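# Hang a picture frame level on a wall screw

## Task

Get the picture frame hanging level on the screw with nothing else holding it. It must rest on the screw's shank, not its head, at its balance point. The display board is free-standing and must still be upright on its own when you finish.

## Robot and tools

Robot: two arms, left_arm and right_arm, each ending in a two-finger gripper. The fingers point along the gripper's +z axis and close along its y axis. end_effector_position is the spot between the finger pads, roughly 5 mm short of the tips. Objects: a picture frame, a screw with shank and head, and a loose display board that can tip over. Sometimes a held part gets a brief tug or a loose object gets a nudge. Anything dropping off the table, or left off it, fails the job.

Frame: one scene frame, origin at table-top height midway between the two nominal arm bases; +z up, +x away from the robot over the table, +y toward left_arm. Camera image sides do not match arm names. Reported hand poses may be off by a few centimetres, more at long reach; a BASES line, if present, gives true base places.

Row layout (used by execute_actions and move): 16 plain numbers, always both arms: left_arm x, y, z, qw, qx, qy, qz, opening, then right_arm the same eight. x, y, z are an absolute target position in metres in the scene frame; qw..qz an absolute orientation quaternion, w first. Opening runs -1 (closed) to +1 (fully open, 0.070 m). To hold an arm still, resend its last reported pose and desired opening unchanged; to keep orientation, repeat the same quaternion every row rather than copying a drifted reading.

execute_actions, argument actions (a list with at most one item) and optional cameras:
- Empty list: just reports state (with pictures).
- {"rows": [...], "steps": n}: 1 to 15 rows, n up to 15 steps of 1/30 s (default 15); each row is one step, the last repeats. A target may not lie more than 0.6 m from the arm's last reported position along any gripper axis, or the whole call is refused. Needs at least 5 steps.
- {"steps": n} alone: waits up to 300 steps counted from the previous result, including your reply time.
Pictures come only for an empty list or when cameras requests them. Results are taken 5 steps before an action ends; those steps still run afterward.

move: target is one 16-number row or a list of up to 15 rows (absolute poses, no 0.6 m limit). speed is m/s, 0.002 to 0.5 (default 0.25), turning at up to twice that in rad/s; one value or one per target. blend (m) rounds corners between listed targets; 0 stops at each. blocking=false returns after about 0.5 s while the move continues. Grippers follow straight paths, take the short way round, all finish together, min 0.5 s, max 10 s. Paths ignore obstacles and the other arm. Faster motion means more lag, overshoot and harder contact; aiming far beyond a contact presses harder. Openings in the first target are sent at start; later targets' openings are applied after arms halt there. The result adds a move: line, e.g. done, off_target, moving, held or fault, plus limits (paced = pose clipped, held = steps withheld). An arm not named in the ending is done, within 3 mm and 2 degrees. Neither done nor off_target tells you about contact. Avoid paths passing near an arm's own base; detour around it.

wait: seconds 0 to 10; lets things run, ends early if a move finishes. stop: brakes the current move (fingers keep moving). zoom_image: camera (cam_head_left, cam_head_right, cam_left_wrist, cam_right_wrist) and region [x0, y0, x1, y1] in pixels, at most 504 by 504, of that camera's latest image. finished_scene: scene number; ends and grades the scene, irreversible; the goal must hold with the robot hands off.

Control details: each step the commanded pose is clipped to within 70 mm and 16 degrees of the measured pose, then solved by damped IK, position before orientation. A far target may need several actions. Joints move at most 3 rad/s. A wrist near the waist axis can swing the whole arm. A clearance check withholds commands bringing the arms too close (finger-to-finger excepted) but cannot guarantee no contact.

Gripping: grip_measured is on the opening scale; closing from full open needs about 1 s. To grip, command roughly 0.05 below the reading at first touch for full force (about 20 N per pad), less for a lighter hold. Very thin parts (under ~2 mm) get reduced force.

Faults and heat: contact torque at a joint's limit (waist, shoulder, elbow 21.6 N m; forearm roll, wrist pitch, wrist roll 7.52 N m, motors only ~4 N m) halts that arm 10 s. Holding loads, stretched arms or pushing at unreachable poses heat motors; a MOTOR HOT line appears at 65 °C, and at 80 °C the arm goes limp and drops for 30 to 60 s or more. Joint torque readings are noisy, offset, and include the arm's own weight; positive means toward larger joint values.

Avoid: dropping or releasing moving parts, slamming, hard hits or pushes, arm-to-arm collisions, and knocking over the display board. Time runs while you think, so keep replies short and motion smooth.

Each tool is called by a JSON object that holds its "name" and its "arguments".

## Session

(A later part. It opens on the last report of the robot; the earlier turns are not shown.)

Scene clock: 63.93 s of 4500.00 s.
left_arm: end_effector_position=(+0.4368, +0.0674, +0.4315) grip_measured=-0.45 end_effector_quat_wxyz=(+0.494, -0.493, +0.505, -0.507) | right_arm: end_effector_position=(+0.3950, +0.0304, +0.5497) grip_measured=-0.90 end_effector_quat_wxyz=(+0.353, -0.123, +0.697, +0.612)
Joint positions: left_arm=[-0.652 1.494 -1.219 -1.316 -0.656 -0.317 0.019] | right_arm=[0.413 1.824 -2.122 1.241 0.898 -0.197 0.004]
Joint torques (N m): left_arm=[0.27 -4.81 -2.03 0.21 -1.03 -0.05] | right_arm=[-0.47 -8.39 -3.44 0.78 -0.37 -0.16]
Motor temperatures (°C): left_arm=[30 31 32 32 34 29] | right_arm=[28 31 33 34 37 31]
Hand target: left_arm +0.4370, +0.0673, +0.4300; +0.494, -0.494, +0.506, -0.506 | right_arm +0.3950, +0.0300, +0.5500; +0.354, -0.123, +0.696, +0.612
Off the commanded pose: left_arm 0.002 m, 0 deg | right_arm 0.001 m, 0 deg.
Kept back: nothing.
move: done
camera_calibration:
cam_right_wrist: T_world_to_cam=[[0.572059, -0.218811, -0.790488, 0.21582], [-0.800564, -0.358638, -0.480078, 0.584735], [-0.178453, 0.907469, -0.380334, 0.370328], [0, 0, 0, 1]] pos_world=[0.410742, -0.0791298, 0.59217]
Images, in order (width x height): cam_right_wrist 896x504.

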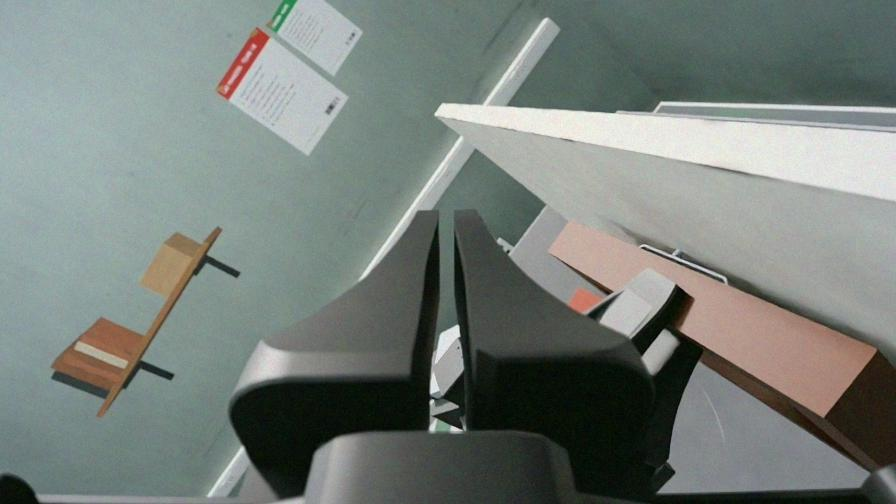

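{"name": "move", "arguments": {"target": [[0.4370, 0.0673, 0.4270, 0.4937, -0.4937, 0.5063, -0.5063, -0.52, 0.395, 0.03, 0.55, 0.3536, -0.1228, 0.6963, 0.6123, -0.9]], "speed": 0.02, "cameras": ["cam_right_wrist","cam_head_left","cam_head_right"]}}

{"name": "zoom_image", "arguments": {"camera": "cam_right_wrist", "region": [580, 200, 780, 333]}}

{"name": "zoom_image", "arguments": {"camera": "cam_head_left", "region": [350, 15, 480, 115]}}

{"name": "zoom_image", "arguments": {"camera": "cam_head_right", "region": [340, 15, 470, 115]}}

Scene clock: 65.13 s of 4500.00 s.
left_arm: end_effector_position=(+0.4362, +0.0669, +0.4293) grip_measured=-0.45 end_effector_quat_wxyz=(+0.494, -0.492, +0.505, -0.508) | right_arm: end_effector_position=(+0.3950, +0.0304, +0.5497) grip_measured=-0.90 end_effector_quat_wxyz=(+0.353, -0.123, +0.697, +0.612)
Joint positions: left_arm=[-0.653 1.494 -1.208 -1.3 -0.659 -0.335 0.019] | right_arm=[0.413 1.824 -2.122 1.241 0.898 -0.197 0.004]
Joint torques (N m): left_arm=[4.43 -2.08 1.97 -1.65 -1.34 -0.3] | right_arm=[-0.45 -8.38 -3.47 0.77 -0.39 -0.15]
Motor temperatures (°C): left_arm=[30 31 32 32 34 29] | right_arm=[28 31 33 34 37 31]
Hand target: left_arm +0.4370, +0.0673, +0.4270; +0.494, -0.494, +0.506, -0.506 | right_arm +0.3950, +0.0300, +0.5500; +0.354, -0.123, +0.696, +0.612
Off the commanded pose: left_arm 0.002 m, 0 deg | right_arm 0.001 m, 0 deg.
Kept back: nothing.
move: done
camera_calibration:
cam_right_wrist: T_world_to_cam=[[0.572059, -0.218811, -0.790488, 0.21582], [-0.800564, -0.358638, -0.480078, 0.584735], [-0.178453, 0.907469, -0.380334, 0.370328], [0, 0, 0, 1]] pos_world=[0.410742, -0.0791298, 0.59217]
Images, in order (width x height): cam_head_left 896x504, cam_head_right 896x504, cam_right_wrist 896x504.

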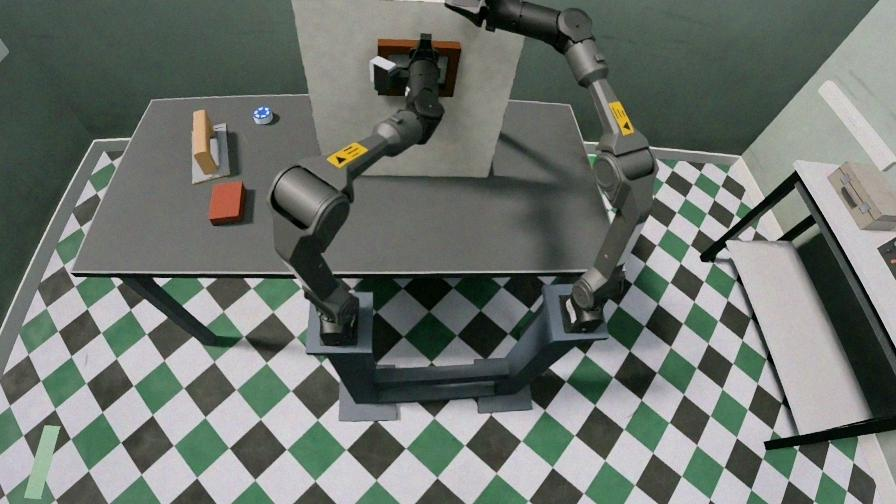

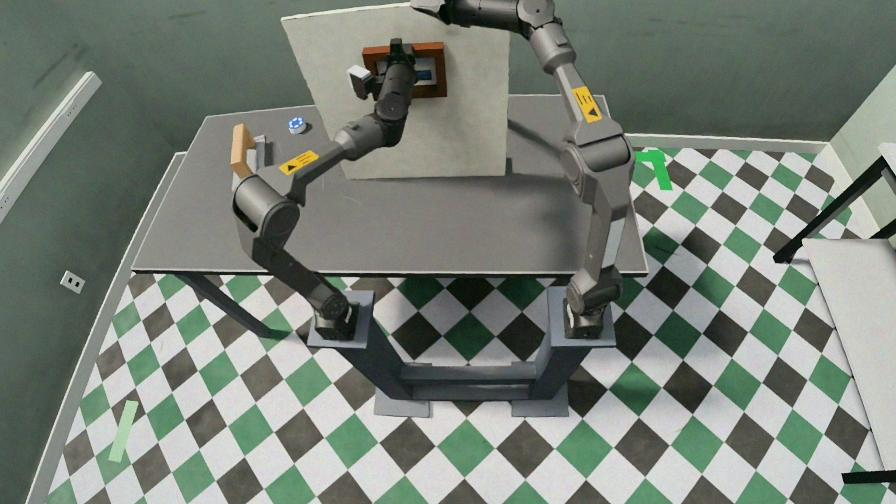

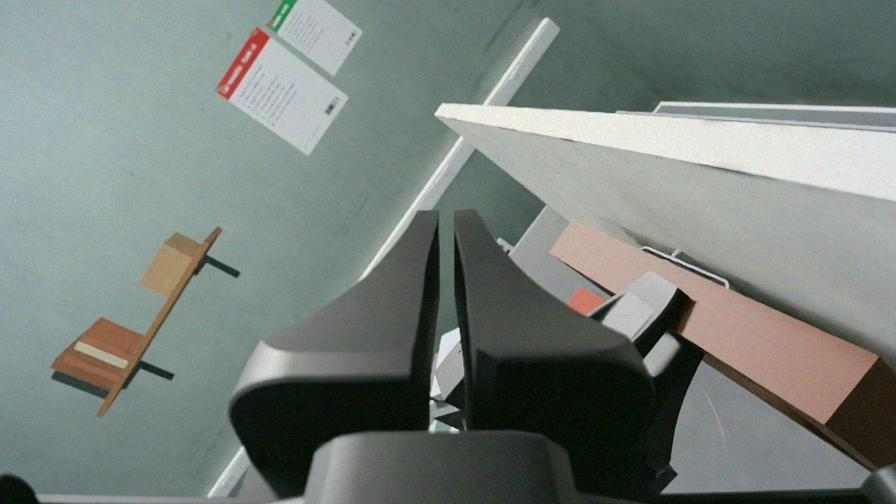

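Scaled by 2.520 from the camera's 896x504 image, which has a finer 1280x720 frame.

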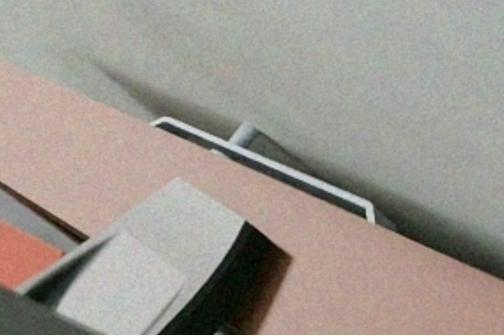

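Scaled by 3.877 from the camera's 896x504 image, which has a finer 1280x720 frame.

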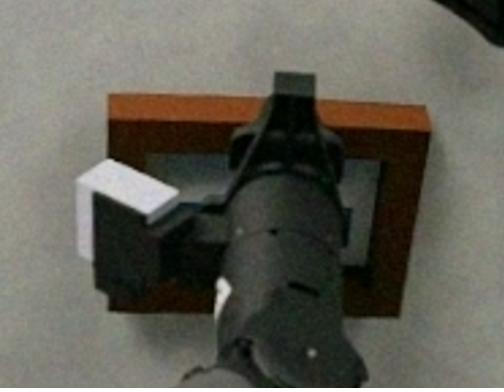

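Scaled by 3.877 from the camera's 896x504 image, which has a finer 1280x720 frame.

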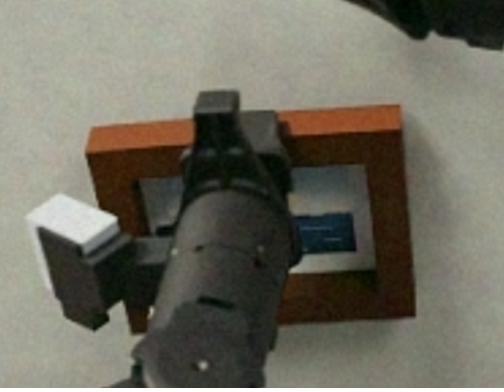

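{"name": "move", "arguments": {"target": [[0.4368, 0.0673, 0.4295, 0.4937, -0.4937, 0.5063, -0.5063, -0.52, 0.395, 0.03, 0.55, 0.3536, -0.1228, 0.6963, 0.6123, -0.9],[0.4366, 0.0673, 0.4297, 0.4937, -0.4937, 0.5063, -0.5063, -0.42, 0.395, 0.03, 0.55, 0.3536, -0.1228, 0.6963, 0.6123, -0.9]], "speed": 0.02, "cameras": ["cam_right_wrist","cam_head_left","cam_head_right"]}}

{"name": "zoom_image", "arguments": {"camera": "cam_right_wrist", "region": [580, 200, 780, 333]}}

{"name": "zoom_image", "arguments": {"camera": "cam_head_left", "region": [350, 15, 480, 115]}}

{"name": "zoom_image", "arguments": {"camera": "cam_head_right", "region": [340, 15, 470, 115]}}

Scene clock: 68.50 s of 4500.00 s.
left_arm: end_effector_position=(+0.4386, +0.0698, +0.4268) grip_measured=-0.41 end_effector_quat_wxyz=(+0.495, -0.497, +0.506, -0.502) | right_arm: end_effector_position=(+0.3950, +0.0304, +0.5497) grip_measured=-0.90 end_effector_quat_wxyz=(+0.353, -0.123, +0.697, +0.612)
Joint positions: left_arm=[-0.647 1.499 -1.213 -1.318 -0.661 -0.318 0.021] | right_arm=[0.413 1.824 -2.122 1.241 0.898 -0.197 0.004]
Joint torques (N m): left_arm=[-0.34 -4.76 -1.63 0.01 0.14 -0.09] | right_arm=[-0.45 -8.41 -3.47 0.75 -0.44 -0.12]
Motor temperatures (°C): left_arm=[30 31 32 32 35 29] | right_arm=[28 31 33 34 37 31]
Hand target: left_arm +0.4366, +0.0673, +0.4297; +0.494, -0.494, +0.506, -0.506 | right_arm +0.3950, +0.0300, +0.5500; +0.354, -0.123, +0.696, +0.612
Off the commanded pose: left_arm 0.004 m, 1 deg | right_arm 0.001 m, 0 deg.
Kept back: nothing.
move: off_target (left_arm)
camera_calibration:
cam_right_wrist: T_world_to_cam=[[0.572059, -0.218811, -0.790488, 0.21582], [-0.800564, -0.358638, -0.480078, 0.584735], [-0.178453, 0.907469, -0.380334, 0.370328], [0, 0, 0, 1]] pos_world=[0.410742, -0.0791298, 0.59217]
Images, in order (width x height): cam_head_left 896x504, cam_head_right 896x504, cam_right_wrist 896x504.

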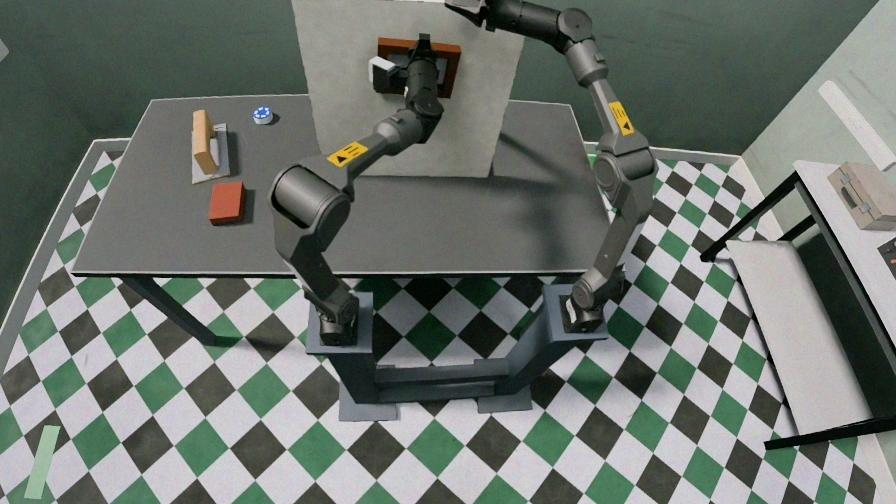

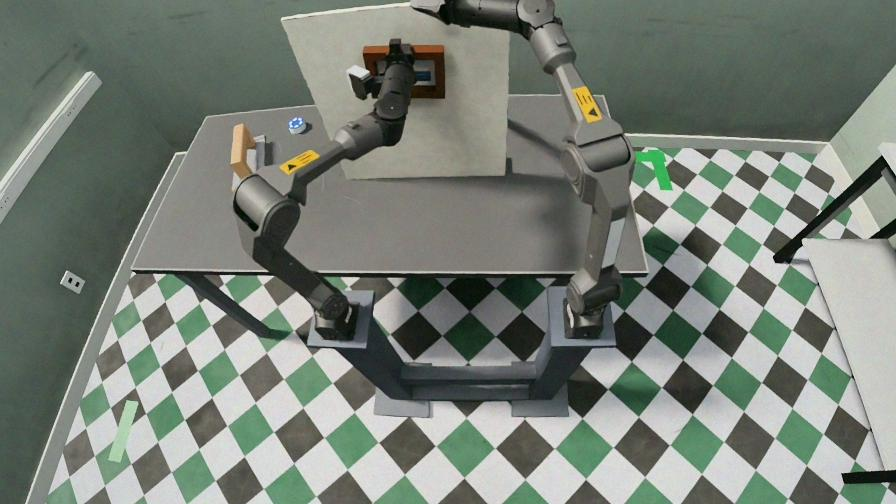

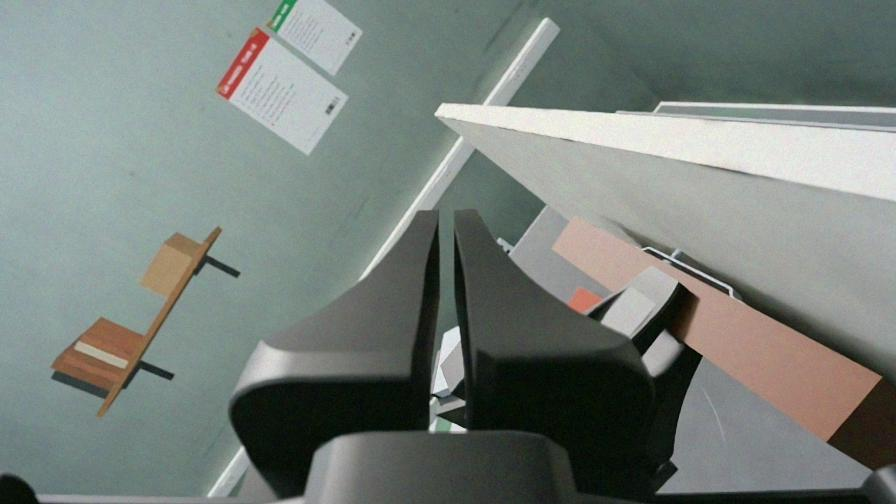

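Scaled by 2.520 from the camera's 896x504 image, which has a finer 1280x720 frame.

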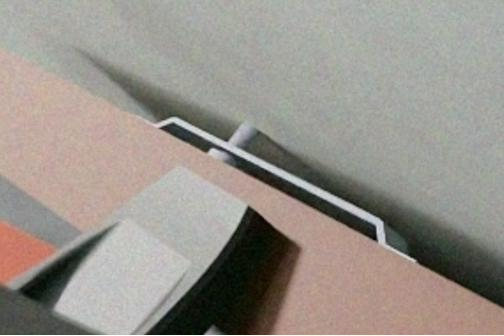

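Scaled by 3.877 from the camera's 896x504 image, which has a finer 1280x720 frame.

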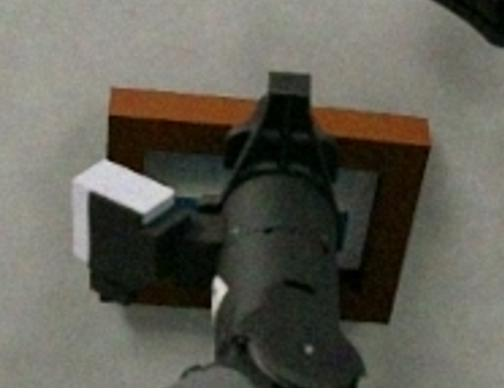

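Scaled by 3.877 from the camera's 896x504 image, which has a finer 1280x720 frame.

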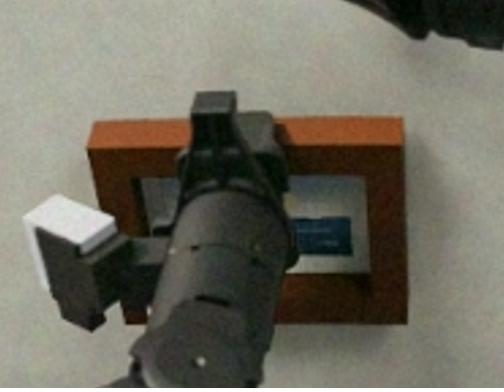

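{"name": "move", "arguments": {"target": [[0.4366, 0.0673, 0.4290, 0.4937, -0.4937, 0.5063, -0.5063, -0.30, 0.395, 0.03, 0.55, 0.3536, -0.1228, 0.6963, 0.6123, -0.9],[0.4366, 0.0673, 0.4290, 0.4937, -0.4937, 0.5063, -0.5063, 0.1, 0.395, 0.03, 0.55, 0.3536, -0.1228, 0.6963, 0.6123, -0.9]], "speed": 0.02, "cameras": ["cam_right_wrist","cam_head_left","cam_head_right"]}}

{"name": "zoom_image", "arguments": {"camera": "cam_right_wrist", "region": [580, 200, 780, 333]}}

{"name": "zoom_image", "arguments": {"camera": "cam_head_left", "region": [350, 15, 480, 115]}}

{"name": "zoom_image", "arguments": {"camera": "cam_head_right", "region": [340, 15, 470, 115]}}

Scene clock: 71.00 s of 4500.00 s.
left_arm: end_effector_position=(+0.4365, +0.0669, +0.4288) grip_measured=+0.10 end_effector_quat_wxyz=(+0.493, -0.494, +0.507, -0.506) | right_arm: end_effector_position=(+0.3950, +0.0304, +0.5497) grip_measured=-0.90 end_effector_quat_wxyz=(+0.353, -0.123, +0.697, +0.612)
Joint positions: left_arm=[-0.653 1.495 -1.212 -1.313 -0.658 -0.323 0.038] | right_arm=[0.413 1.824 -2.122 1.241 0.898 -0.197 0.004]
Joint torques (N m): left_arm=[0.61 -6.86 -2.6 0.7 -0.64 -0.11] | right_arm=[-0.44 -8.39 -3.48 0.75 -0.49 -0.12]
Motor temperatures (°C): left_arm=[30 31 32 32 35 29] | right_arm=[28 31 33 34 37 31]
Hand target: left_arm +0.4366, +0.0673, +0.4290; +0.494, -0.494, +0.506, -0.506 | right_arm +0.3950, +0.0300, +0.5500; +0.354, -0.123, +0.696, +0.612
Off the commanded pose: left_arm 0.000 m, 0 deg | right_arm 0.001 m, 0 deg.
Kept back: nothing.
move: done
camera_calibration:
cam_right_wrist: T_world_to_cam=[[0.572059, -0.218811, -0.790488, 0.21582], [-0.800564, -0.358638, -0.480078, 0.584735], [-0.178453, 0.907469, -0.380334, 0.370328], [0, 0, 0, 1]] pos_world=[0.410742, -0.0791298, 0.59217]
Images, in order (width x height): cam_head_left 896x504, cam_head_right 896x504, cam_right_wrist 896x504.

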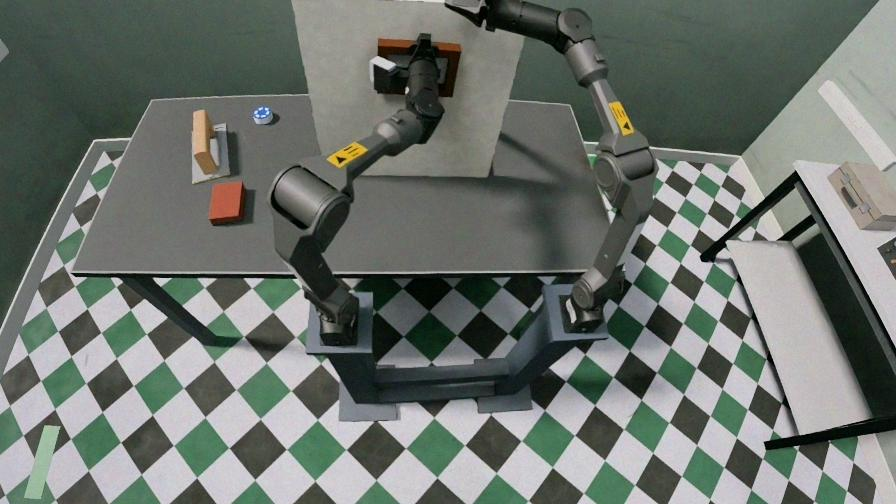

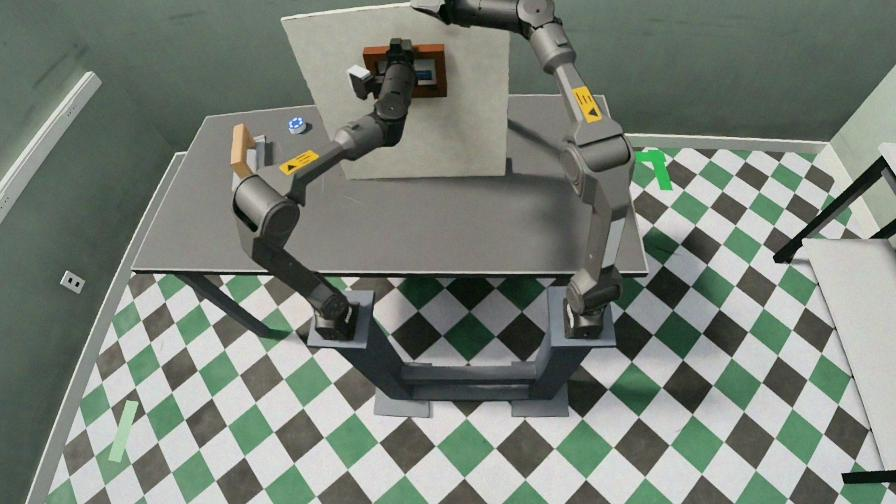

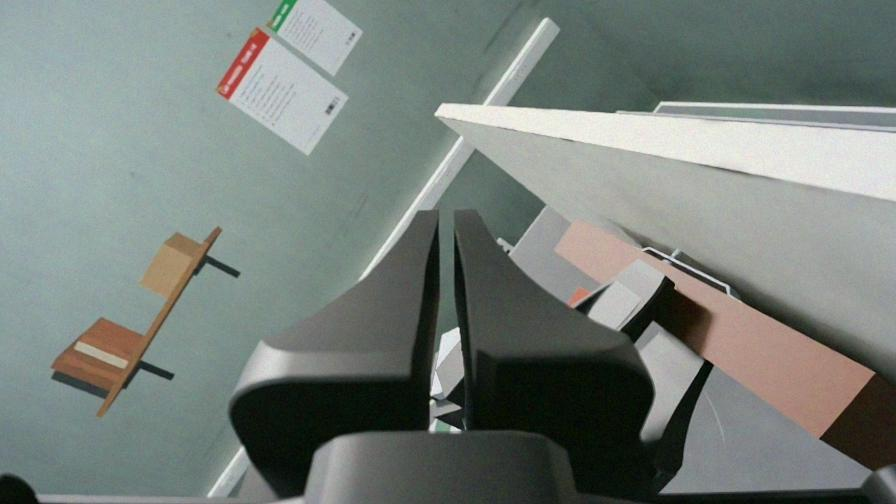

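Scaled by 2.520 from the camera's 896x504 image, which has a finer 1280x720 frame.

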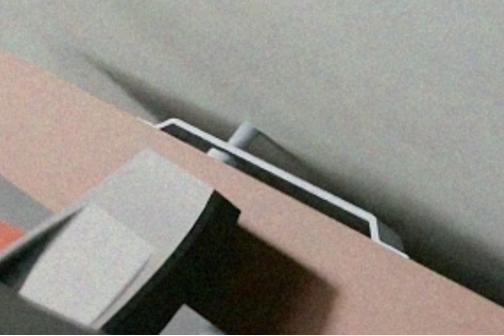

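Scaled by 3.877 from the camera's 896x504 image, which has a finer 1280x720 frame.

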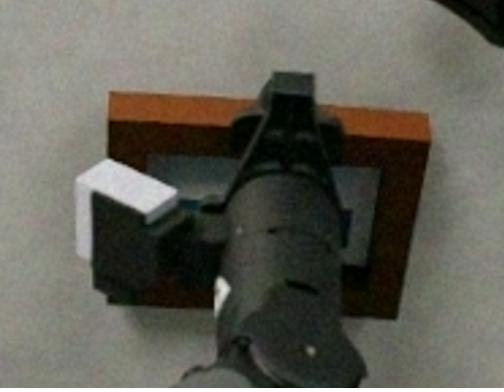

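Scaled by 3.877 from the camera's 896x504 image, which has a finer 1280x720 frame.

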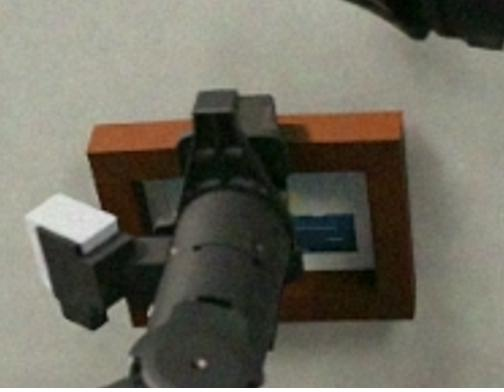

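{"name": "move", "arguments": {"target": [0.375, 0.0688, 0.4290, 0.4937, -0.4937, 0.5063, -0.5063, 0.1, 0.395, 0.03, 0.55, 0.3536, -0.1228, 0.6963, 0.6123, -0.9], "speed": 0.06, "cameras": ["cam_right_wrist","cam_head_left","cam_head_right","cam_left_wrist"]}}

{"name": "zoom_image", "arguments": {"camera": "cam_right_wrist", "region": [580, 200, 780, 333]}}

{"name": "zoom_image", "arguments": {"camera": "cam_head_left", "region": [350, 15, 480, 115]}}

{"name": "zoom_image", "arguments": {"camera": "cam_head_right", "region": [340, 15, 470, 115]}}

Scene clock: 72.63 s of 4500.00 s.
left_arm: end_effector_position=(+0.3746, +0.0689, +0.4292) grip_measured=+0.10 end_effector_quat_wxyz=(+0.494, -0.494, +0.506, -0.506) | right_arm: end_effector_position=(+0.3950, +0.0304, +0.5497) grip_measured=-0.90 end_effector_quat_wxyz=(+0.353, -0.123, +0.697, +0.612)
Joint positions: left_arm=[-0.82 1.329 -1.051 -1.389 -0.818 -0.263 0.038] | right_arm=[0.413 1.824 -2.122 1.241 0.898 -0.197 0.004]
Joint torques (N m): left_arm=[0.2 -4.52 -3.29 0.74 -0.25 -0.02] | right_arm=[-0.48 -8.39 -3.51 0.75 -0.51 -0.11]
Motor temperatures (°C): left_arm=[30 31 32 32 35 29] | right_arm=[28 31 33 34 37 31]
Hand target: left_arm +0.3750, +0.0688, +0.4290; +0.494, -0.494, +0.506, -0.506 | right_arm +0.3950, +0.0300, +0.5500; +0.354, -0.123, +0.696, +0.612
Off the commanded pose: left_arm 0.000 m, 0 deg | right_arm 0.001 m, 0 deg.
Kept back: nothing.
move: done
camera_calibration:
cam_left_wrist: T_world_to_cam=[[0.0227249, -0.0114887, 0.999676, -0.433185], [-0.580752, -0.814072, 0.00384618, 0.272549], [0.813763, -0.580651, -0.0251718, -0.132287], [0, 0, 0, 1]] pos_world=[0.275778, 0.140085, 0.428667]
cam_right_wrist: T_world_to_cam=[[0.572059, -0.218811, -0.790488, 0.21582], [-0.800564, -0.358638, -0.480078, 0.584735], [-0.178453, 0.907469, -0.380334, 0.370328], [0, 0, 0, 1]] pos_world=[0.410742, -0.0791298, 0.59217]

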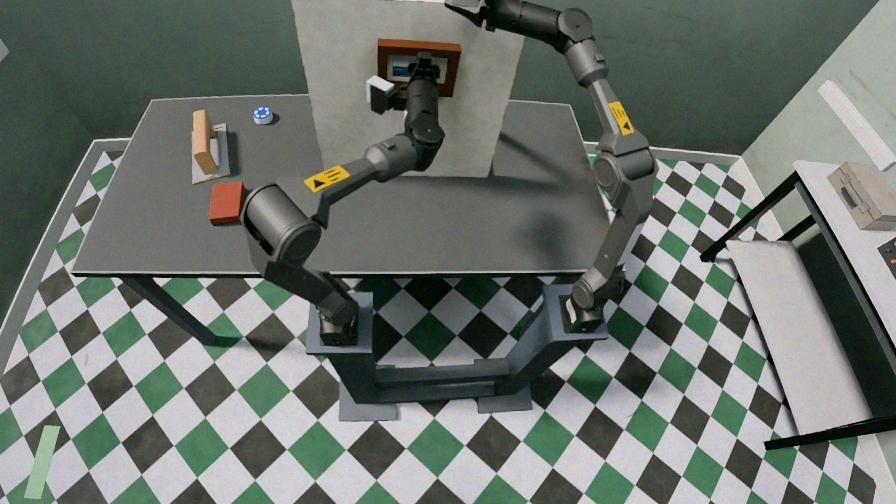

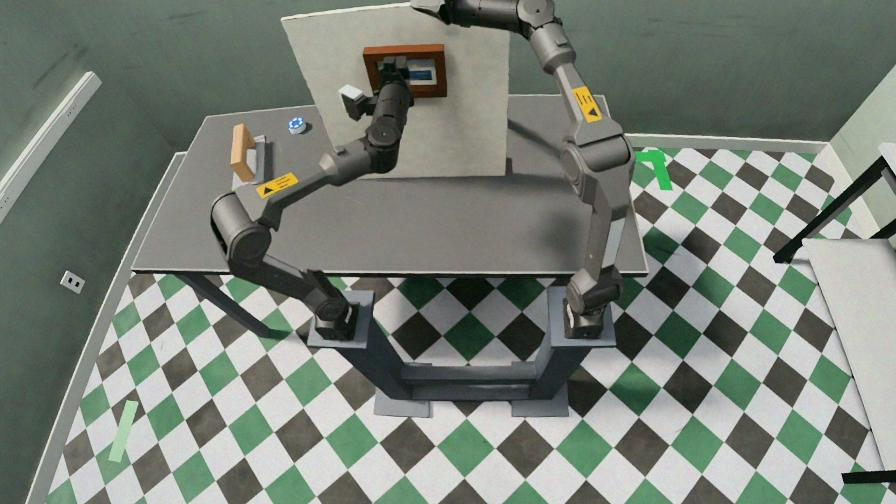

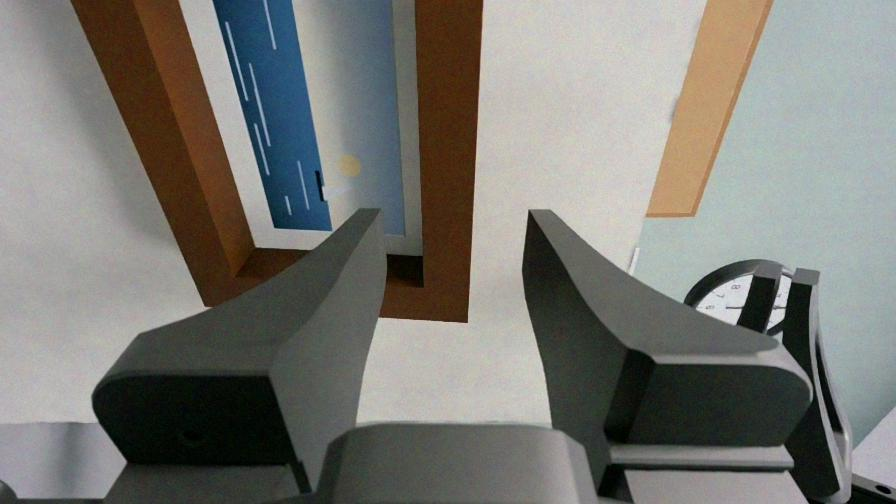

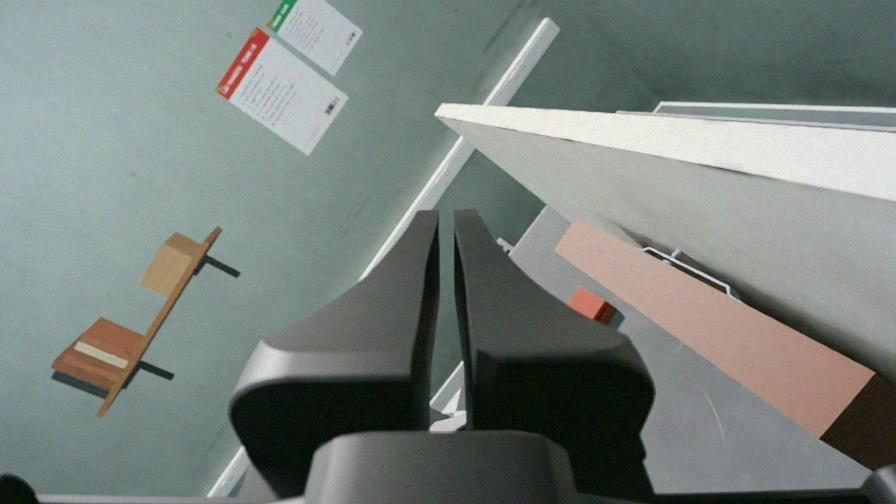

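Scaled by 2.520 from the camera's 896x504 image, which has a finer 1280x720 frame.

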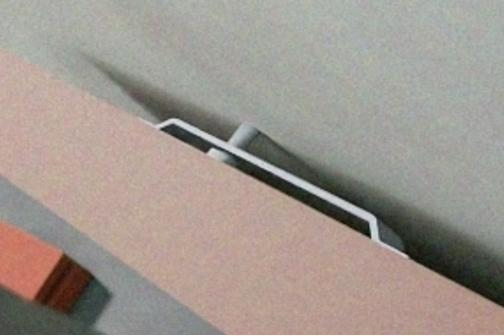

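Scaled by 3.877 from the camera's 896x504 image, which has a finer 1280x720 frame.

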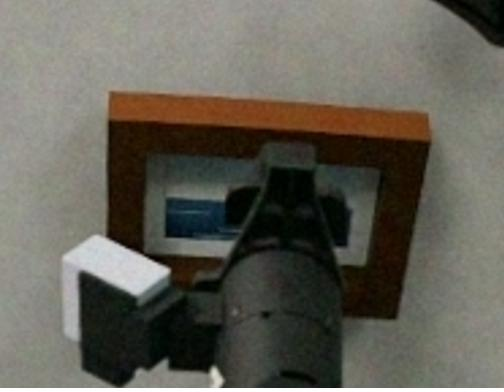

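Scaled by 3.877 from the camera's 896x504 image, which has a finer 1280x720 frame.

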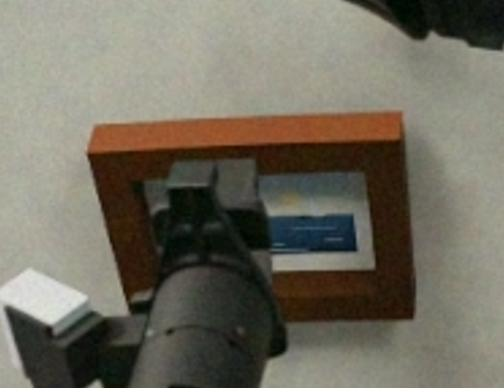

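{"name": "zoom_image", "arguments": {"camera": "cam_head_right", "region": [270, 0, 530, 190]}}

{"name": "zoom_image", "arguments": {"camera": "cam_head_left", "region": [280, 0, 540, 190]}}

Scaled by 1.938 from the camera's 896x504 image, which has a finer 1280x720 frame.

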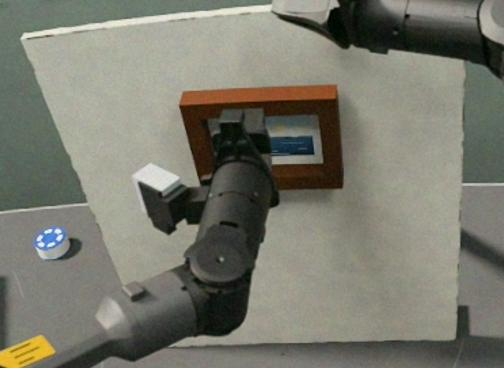

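Scaled by 1.938 from the camera's 896x504 image, which has a finer 1280x720 frame.

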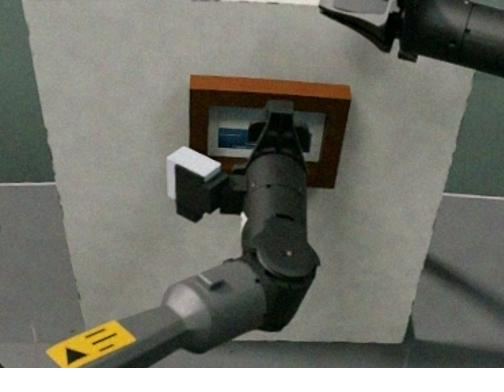

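{"name": "move", "arguments": {"target": [[0.30, 0.12, 0.4290, 0.4937, -0.4937, 0.5063, -0.5063, 0.1, 0.37, -0.10, 0.535, 0.4177, -0.0466, 0.7064, 0.5696, -0.9],[0.28, 0.33, 0.36, 0.4937, -0.4937, 0.5063, -0.5063, 0.1, 0.22, -0.17, 0.43, 0.5, 0.5, 0.5, 0.5, -0.9]], "speed": 0.25, "blend": 0.04, "cameras": ["cam_right_wrist","cam_head_left","cam_head_right"]}}

{"name": "zoom_image", "arguments": {"camera": "cam_head_right", "region": [270, 0, 530, 190]}}

{"name": "zoom_image", "arguments": {"camera": "cam_head_left", "region": [280, 0, 540, 190]}}

Scene clock: 78.00 s of 4500.00 s.
left_arm: end_effector_position=(+0.2801, +0.3303, +0.3594) grip_measured=+0.10 end_effector_quat_wxyz=(+0.493, -0.495, +0.506, -0.507) | right_arm: end_effector_position=(+0.2211, -0.1701, +0.4302) grip_measured=-0.90 end_effector_quat_wxyz=(+0.413, +0.402, +0.572, +0.584)
Joint positions: left_arm=[1.072 0.964 -0.524 -1.748 1.123 0.391 0.038] | right_arm=[1.59 0.711 -0.696 1.572 -1.224 -0.071 0.004]
Joint torques (N m): left_arm=[-0.51 -2.32 -3.54 -0.61 0.22 -0.12] | right_arm=[-0.43 1.82 -3.43 -1.27 0.07 0.17]
Motor temperatures (°C): left_arm=[30 31 32 32 34 29] | right_arm=[28 31 33 34 37 31]
Hand target: left_arm +0.2800, +0.3300, +0.3600; +0.494, -0.494, +0.506, -0.506 | right_arm +0.2212, -0.1700, +0.4300; +0.414, +0.402, +0.572, +0.583
Off the commanded pose: left_arm 0.001 m, 0 deg | right_arm 0.001 m, 20 deg; orientation clipped.
joint sent to its limit (right arm) — joint 5 (wrist pitch), lower limit.
Kept back: nothing.
move: off_target (right_arm); limits=paced
camera_calibration:
cam_right_wrist: T_world_to_cam=[[0.000581056, 0.0381517, -0.999272, 0.436916], [-0.840612, 0.541261, 0.0201763, 0.262959], [0.541637, 0.839989, 0.0323853, 0.127578], [0, 0, 0, 1]] pos_world=[0.151692, -0.266162, 0.427161]
Images, in order (width x height): cam_head_left 896x504, cam_head_right 896x504, cam_right_wrist 896x504.

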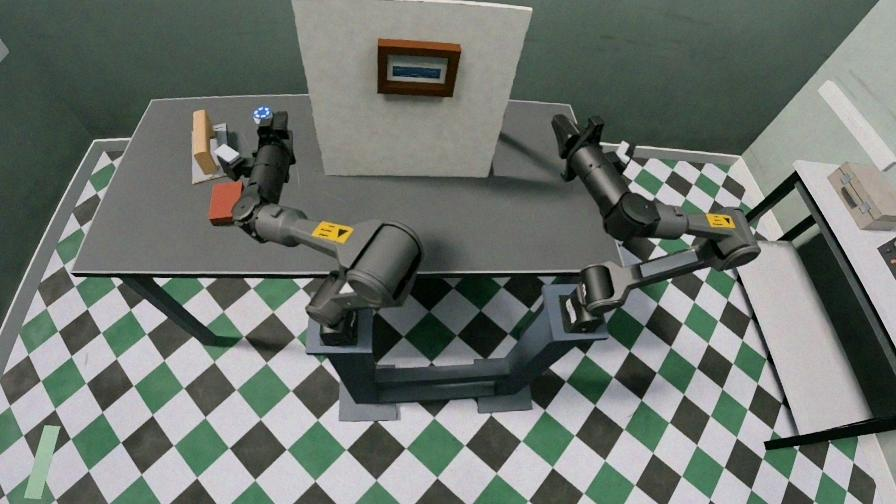

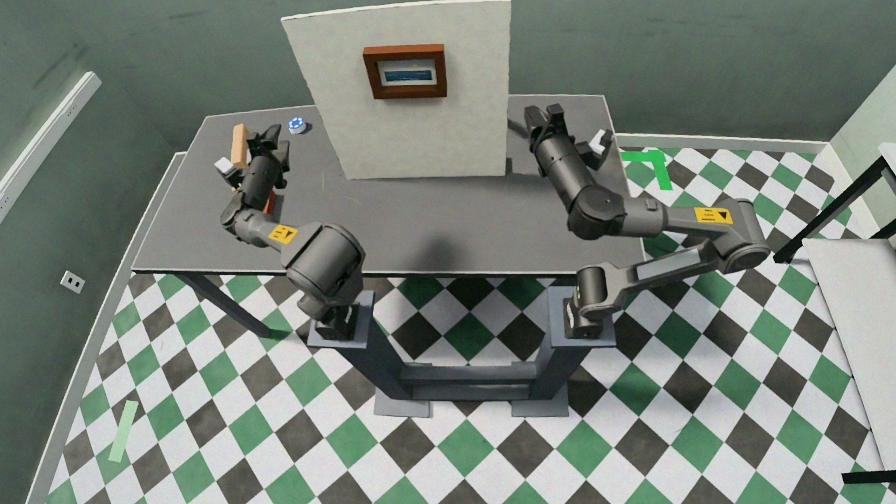

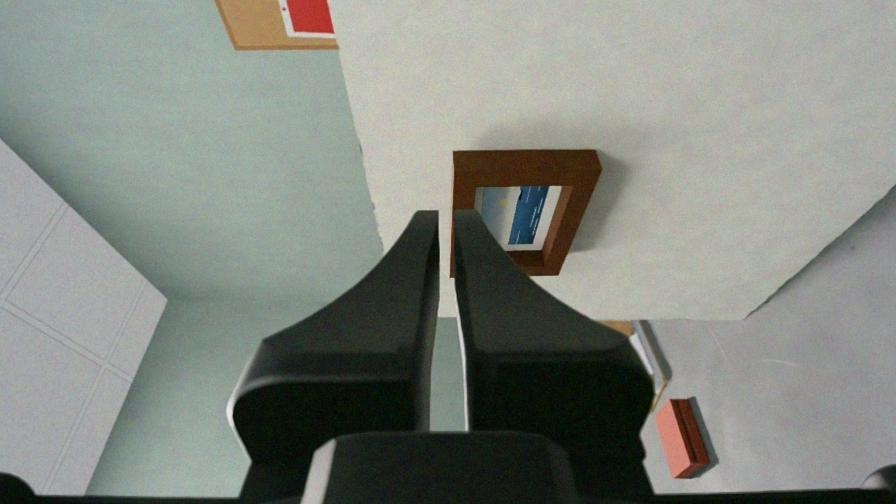

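Scaled by 1.938 from the camera's 896x504 image, which has a finer 1280x720 frame.

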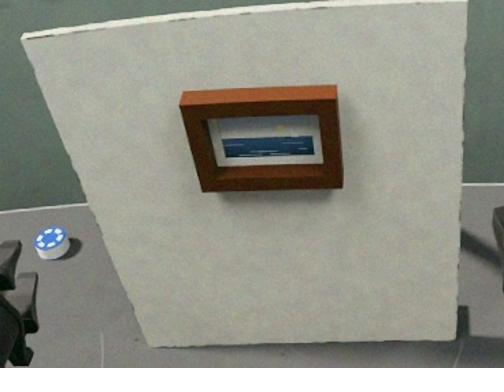

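Scaled by 1.938 from the camera's 896x504 image, which has a finer 1280x720 frame.

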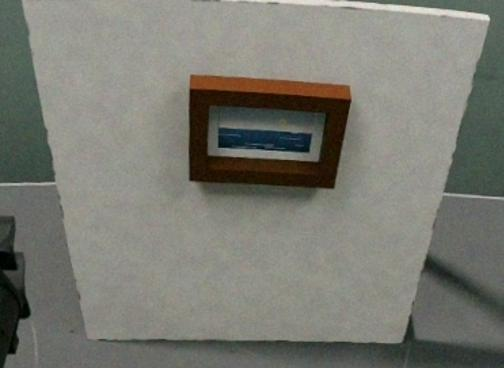

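{"name": "zoom_image", "arguments": {"camera": "cam_head_right", "region": [355, 35, 455, 105]}}

{"name": "zoom_image", "arguments": {"camera": "cam_head_right", "region": [275, 0, 395, 40]}}

{"name": "zoom_image", "arguments": {"camera": "cam_head_right", "region": [395, 0, 515, 40]}}

{"name": "zoom_image", "arguments": {"camera": "cam_head_right", "region": [335, 155, 425, 195]}}

{"name": "zoom_image", "arguments": {"camera": "cam_head_right", "region": [425, 155, 515, 195]}}

{"name": "zoom_image", "arguments": {"camera": "cam_head_left", "region": [370, 30, 470, 100]}}

{"name": "zoom_image", "arguments": {"camera": "cam_head_left", "region": [420, 0, 540, 40]}}

{"name": "zoom_image", "arguments": {"camera": "cam_head_left", "region": [315, 155, 405, 195]}}

{"name": "zoom_image", "arguments": {"camera": "cam_head_left", "region": [405, 155, 495, 195]}}

Scaled by 5.040 from the camera's 896x504 image, which has a finer 1280x720 frame.

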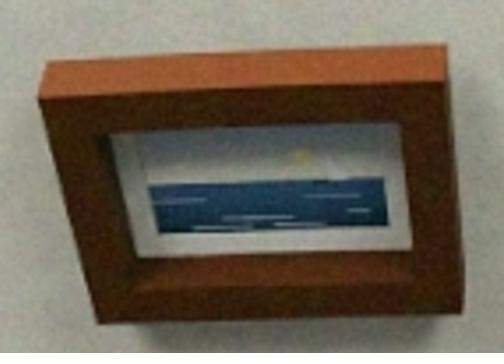

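Scaled by 4.200 from the camera's 896x504 image, which has a finer 1280x720 frame.

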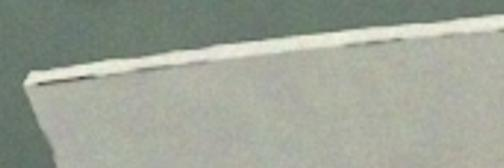

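Scaled by 4.200 from the camera's 896x504 image, which has a finer 1280x720 frame.

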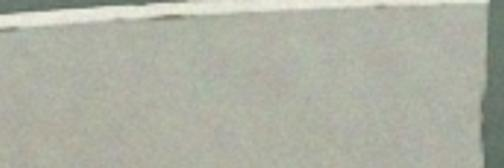

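Scaled by 5.600 from the camera's 896x504 image, which has a finer 1280x720 frame.

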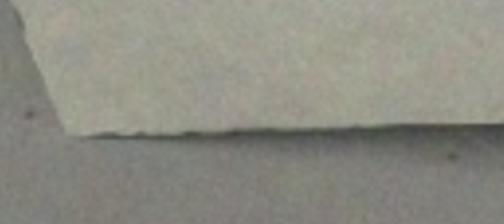

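Scaled by 5.600 from the camera's 896x504 image, which has a finer 1280x720 frame.

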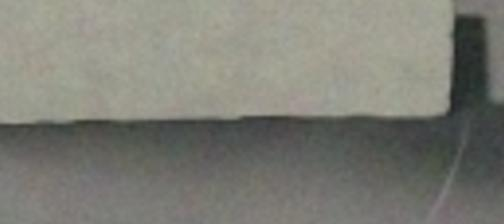

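Scaled by 5.040 from the camera's 896x504 image, which has a finer 1280x720 frame.

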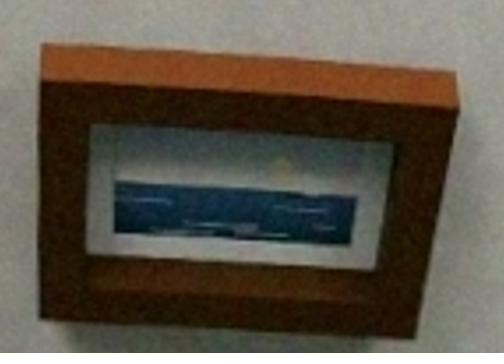

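Scaled by 4.200 from the camera's 896x504 image, which has a finer 1280x720 frame.

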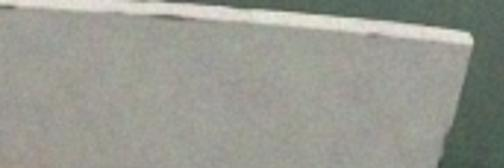

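Scaled by 5.600 from the camera's 896x504 image, which has a finer 1280x720 frame.

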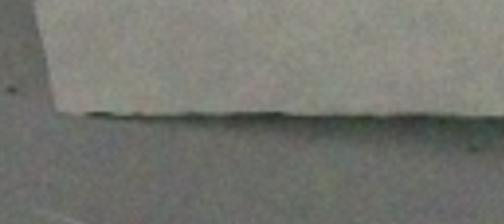

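Scaled by 5.600 from the camera's 896x504 image, which has a finer 1280x720 frame.

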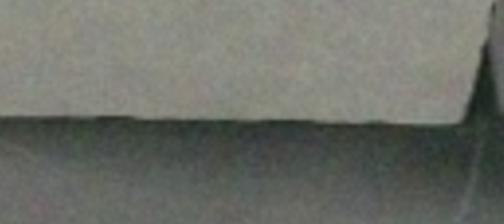

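{"name": "zoom_image", "arguments": {"camera": "cam_right_wrist", "region": [440, 135, 620, 285]}}

{"name": "zoom_image", "arguments": {"camera": "cam_right_wrist", "region": [310, 0, 460, 120]}}

{"name": "zoom_image", "arguments": {"camera": "cam_right_wrist", "region": [340, 120, 490, 240]}}

{"name": "zoom_image", "arguments": {"camera": "cam_right_wrist", "region": [730, 180, 896, 330]}}

Scaled by 2.800 from the camera's 896x504 image, which has a finer 1280x720 frame.

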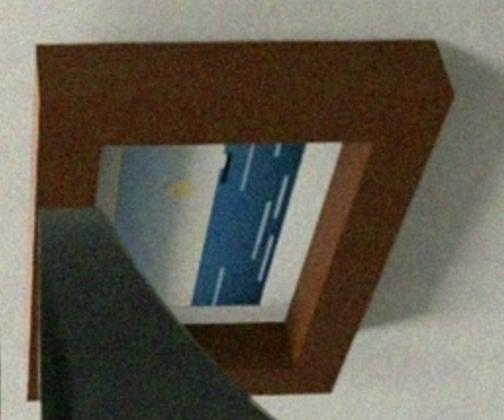

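Scaled by 3.360 from the camera's 896x504 image, which has a finer 1280x720 frame.

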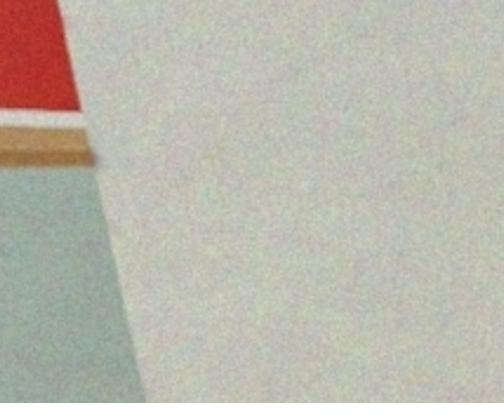

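Scaled by 3.360 from the camera's 896x504 image, which has a finer 1280x720 frame.

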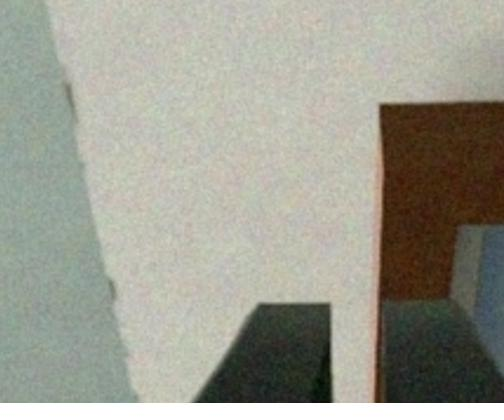

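Scaled by 3.036 from the camera's 896x504 image, which has a finer 1280x720 frame.

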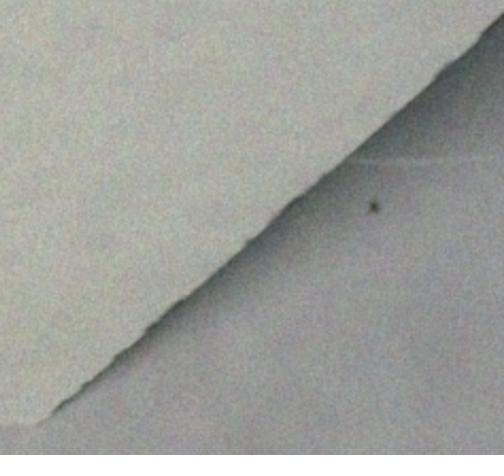

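{"name": "zoom_image", "arguments": {"camera": "cam_right_wrist", "region": [440, 140, 500, 210]}}

{"name": "zoom_image", "arguments": {"camera": "cam_right_wrist", "region": [430, 200, 490, 290]}}

{"name": "zoom_image", "arguments": {"camera": "cam_right_wrist", "region": [540, 140, 620, 290]}}

Scaled by 7.200 from the camera's 896x504 image, which has a finer 1280x720 frame.

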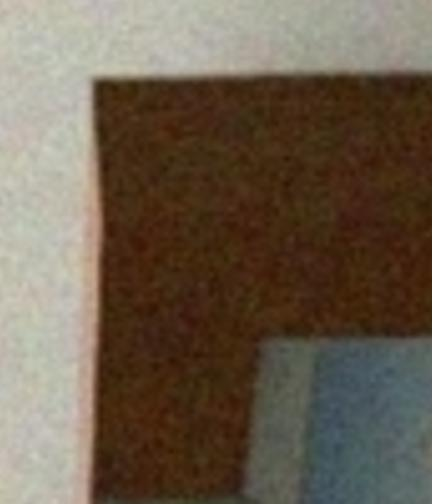

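Scaled by 5.600 from the camera's 896x504 image, which has a finer 1280x720 frame.

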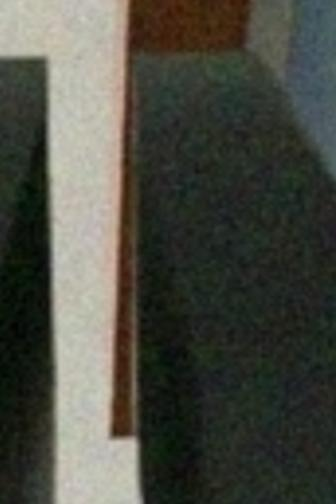

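Scaled by 3.360 from the camera's 896x504 image, which has a finer 1280x720 frame.

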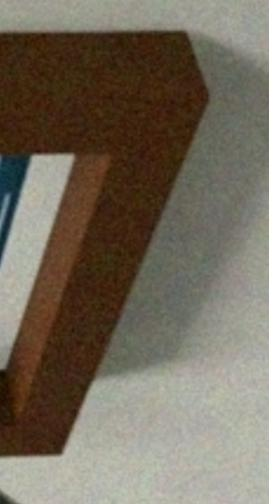

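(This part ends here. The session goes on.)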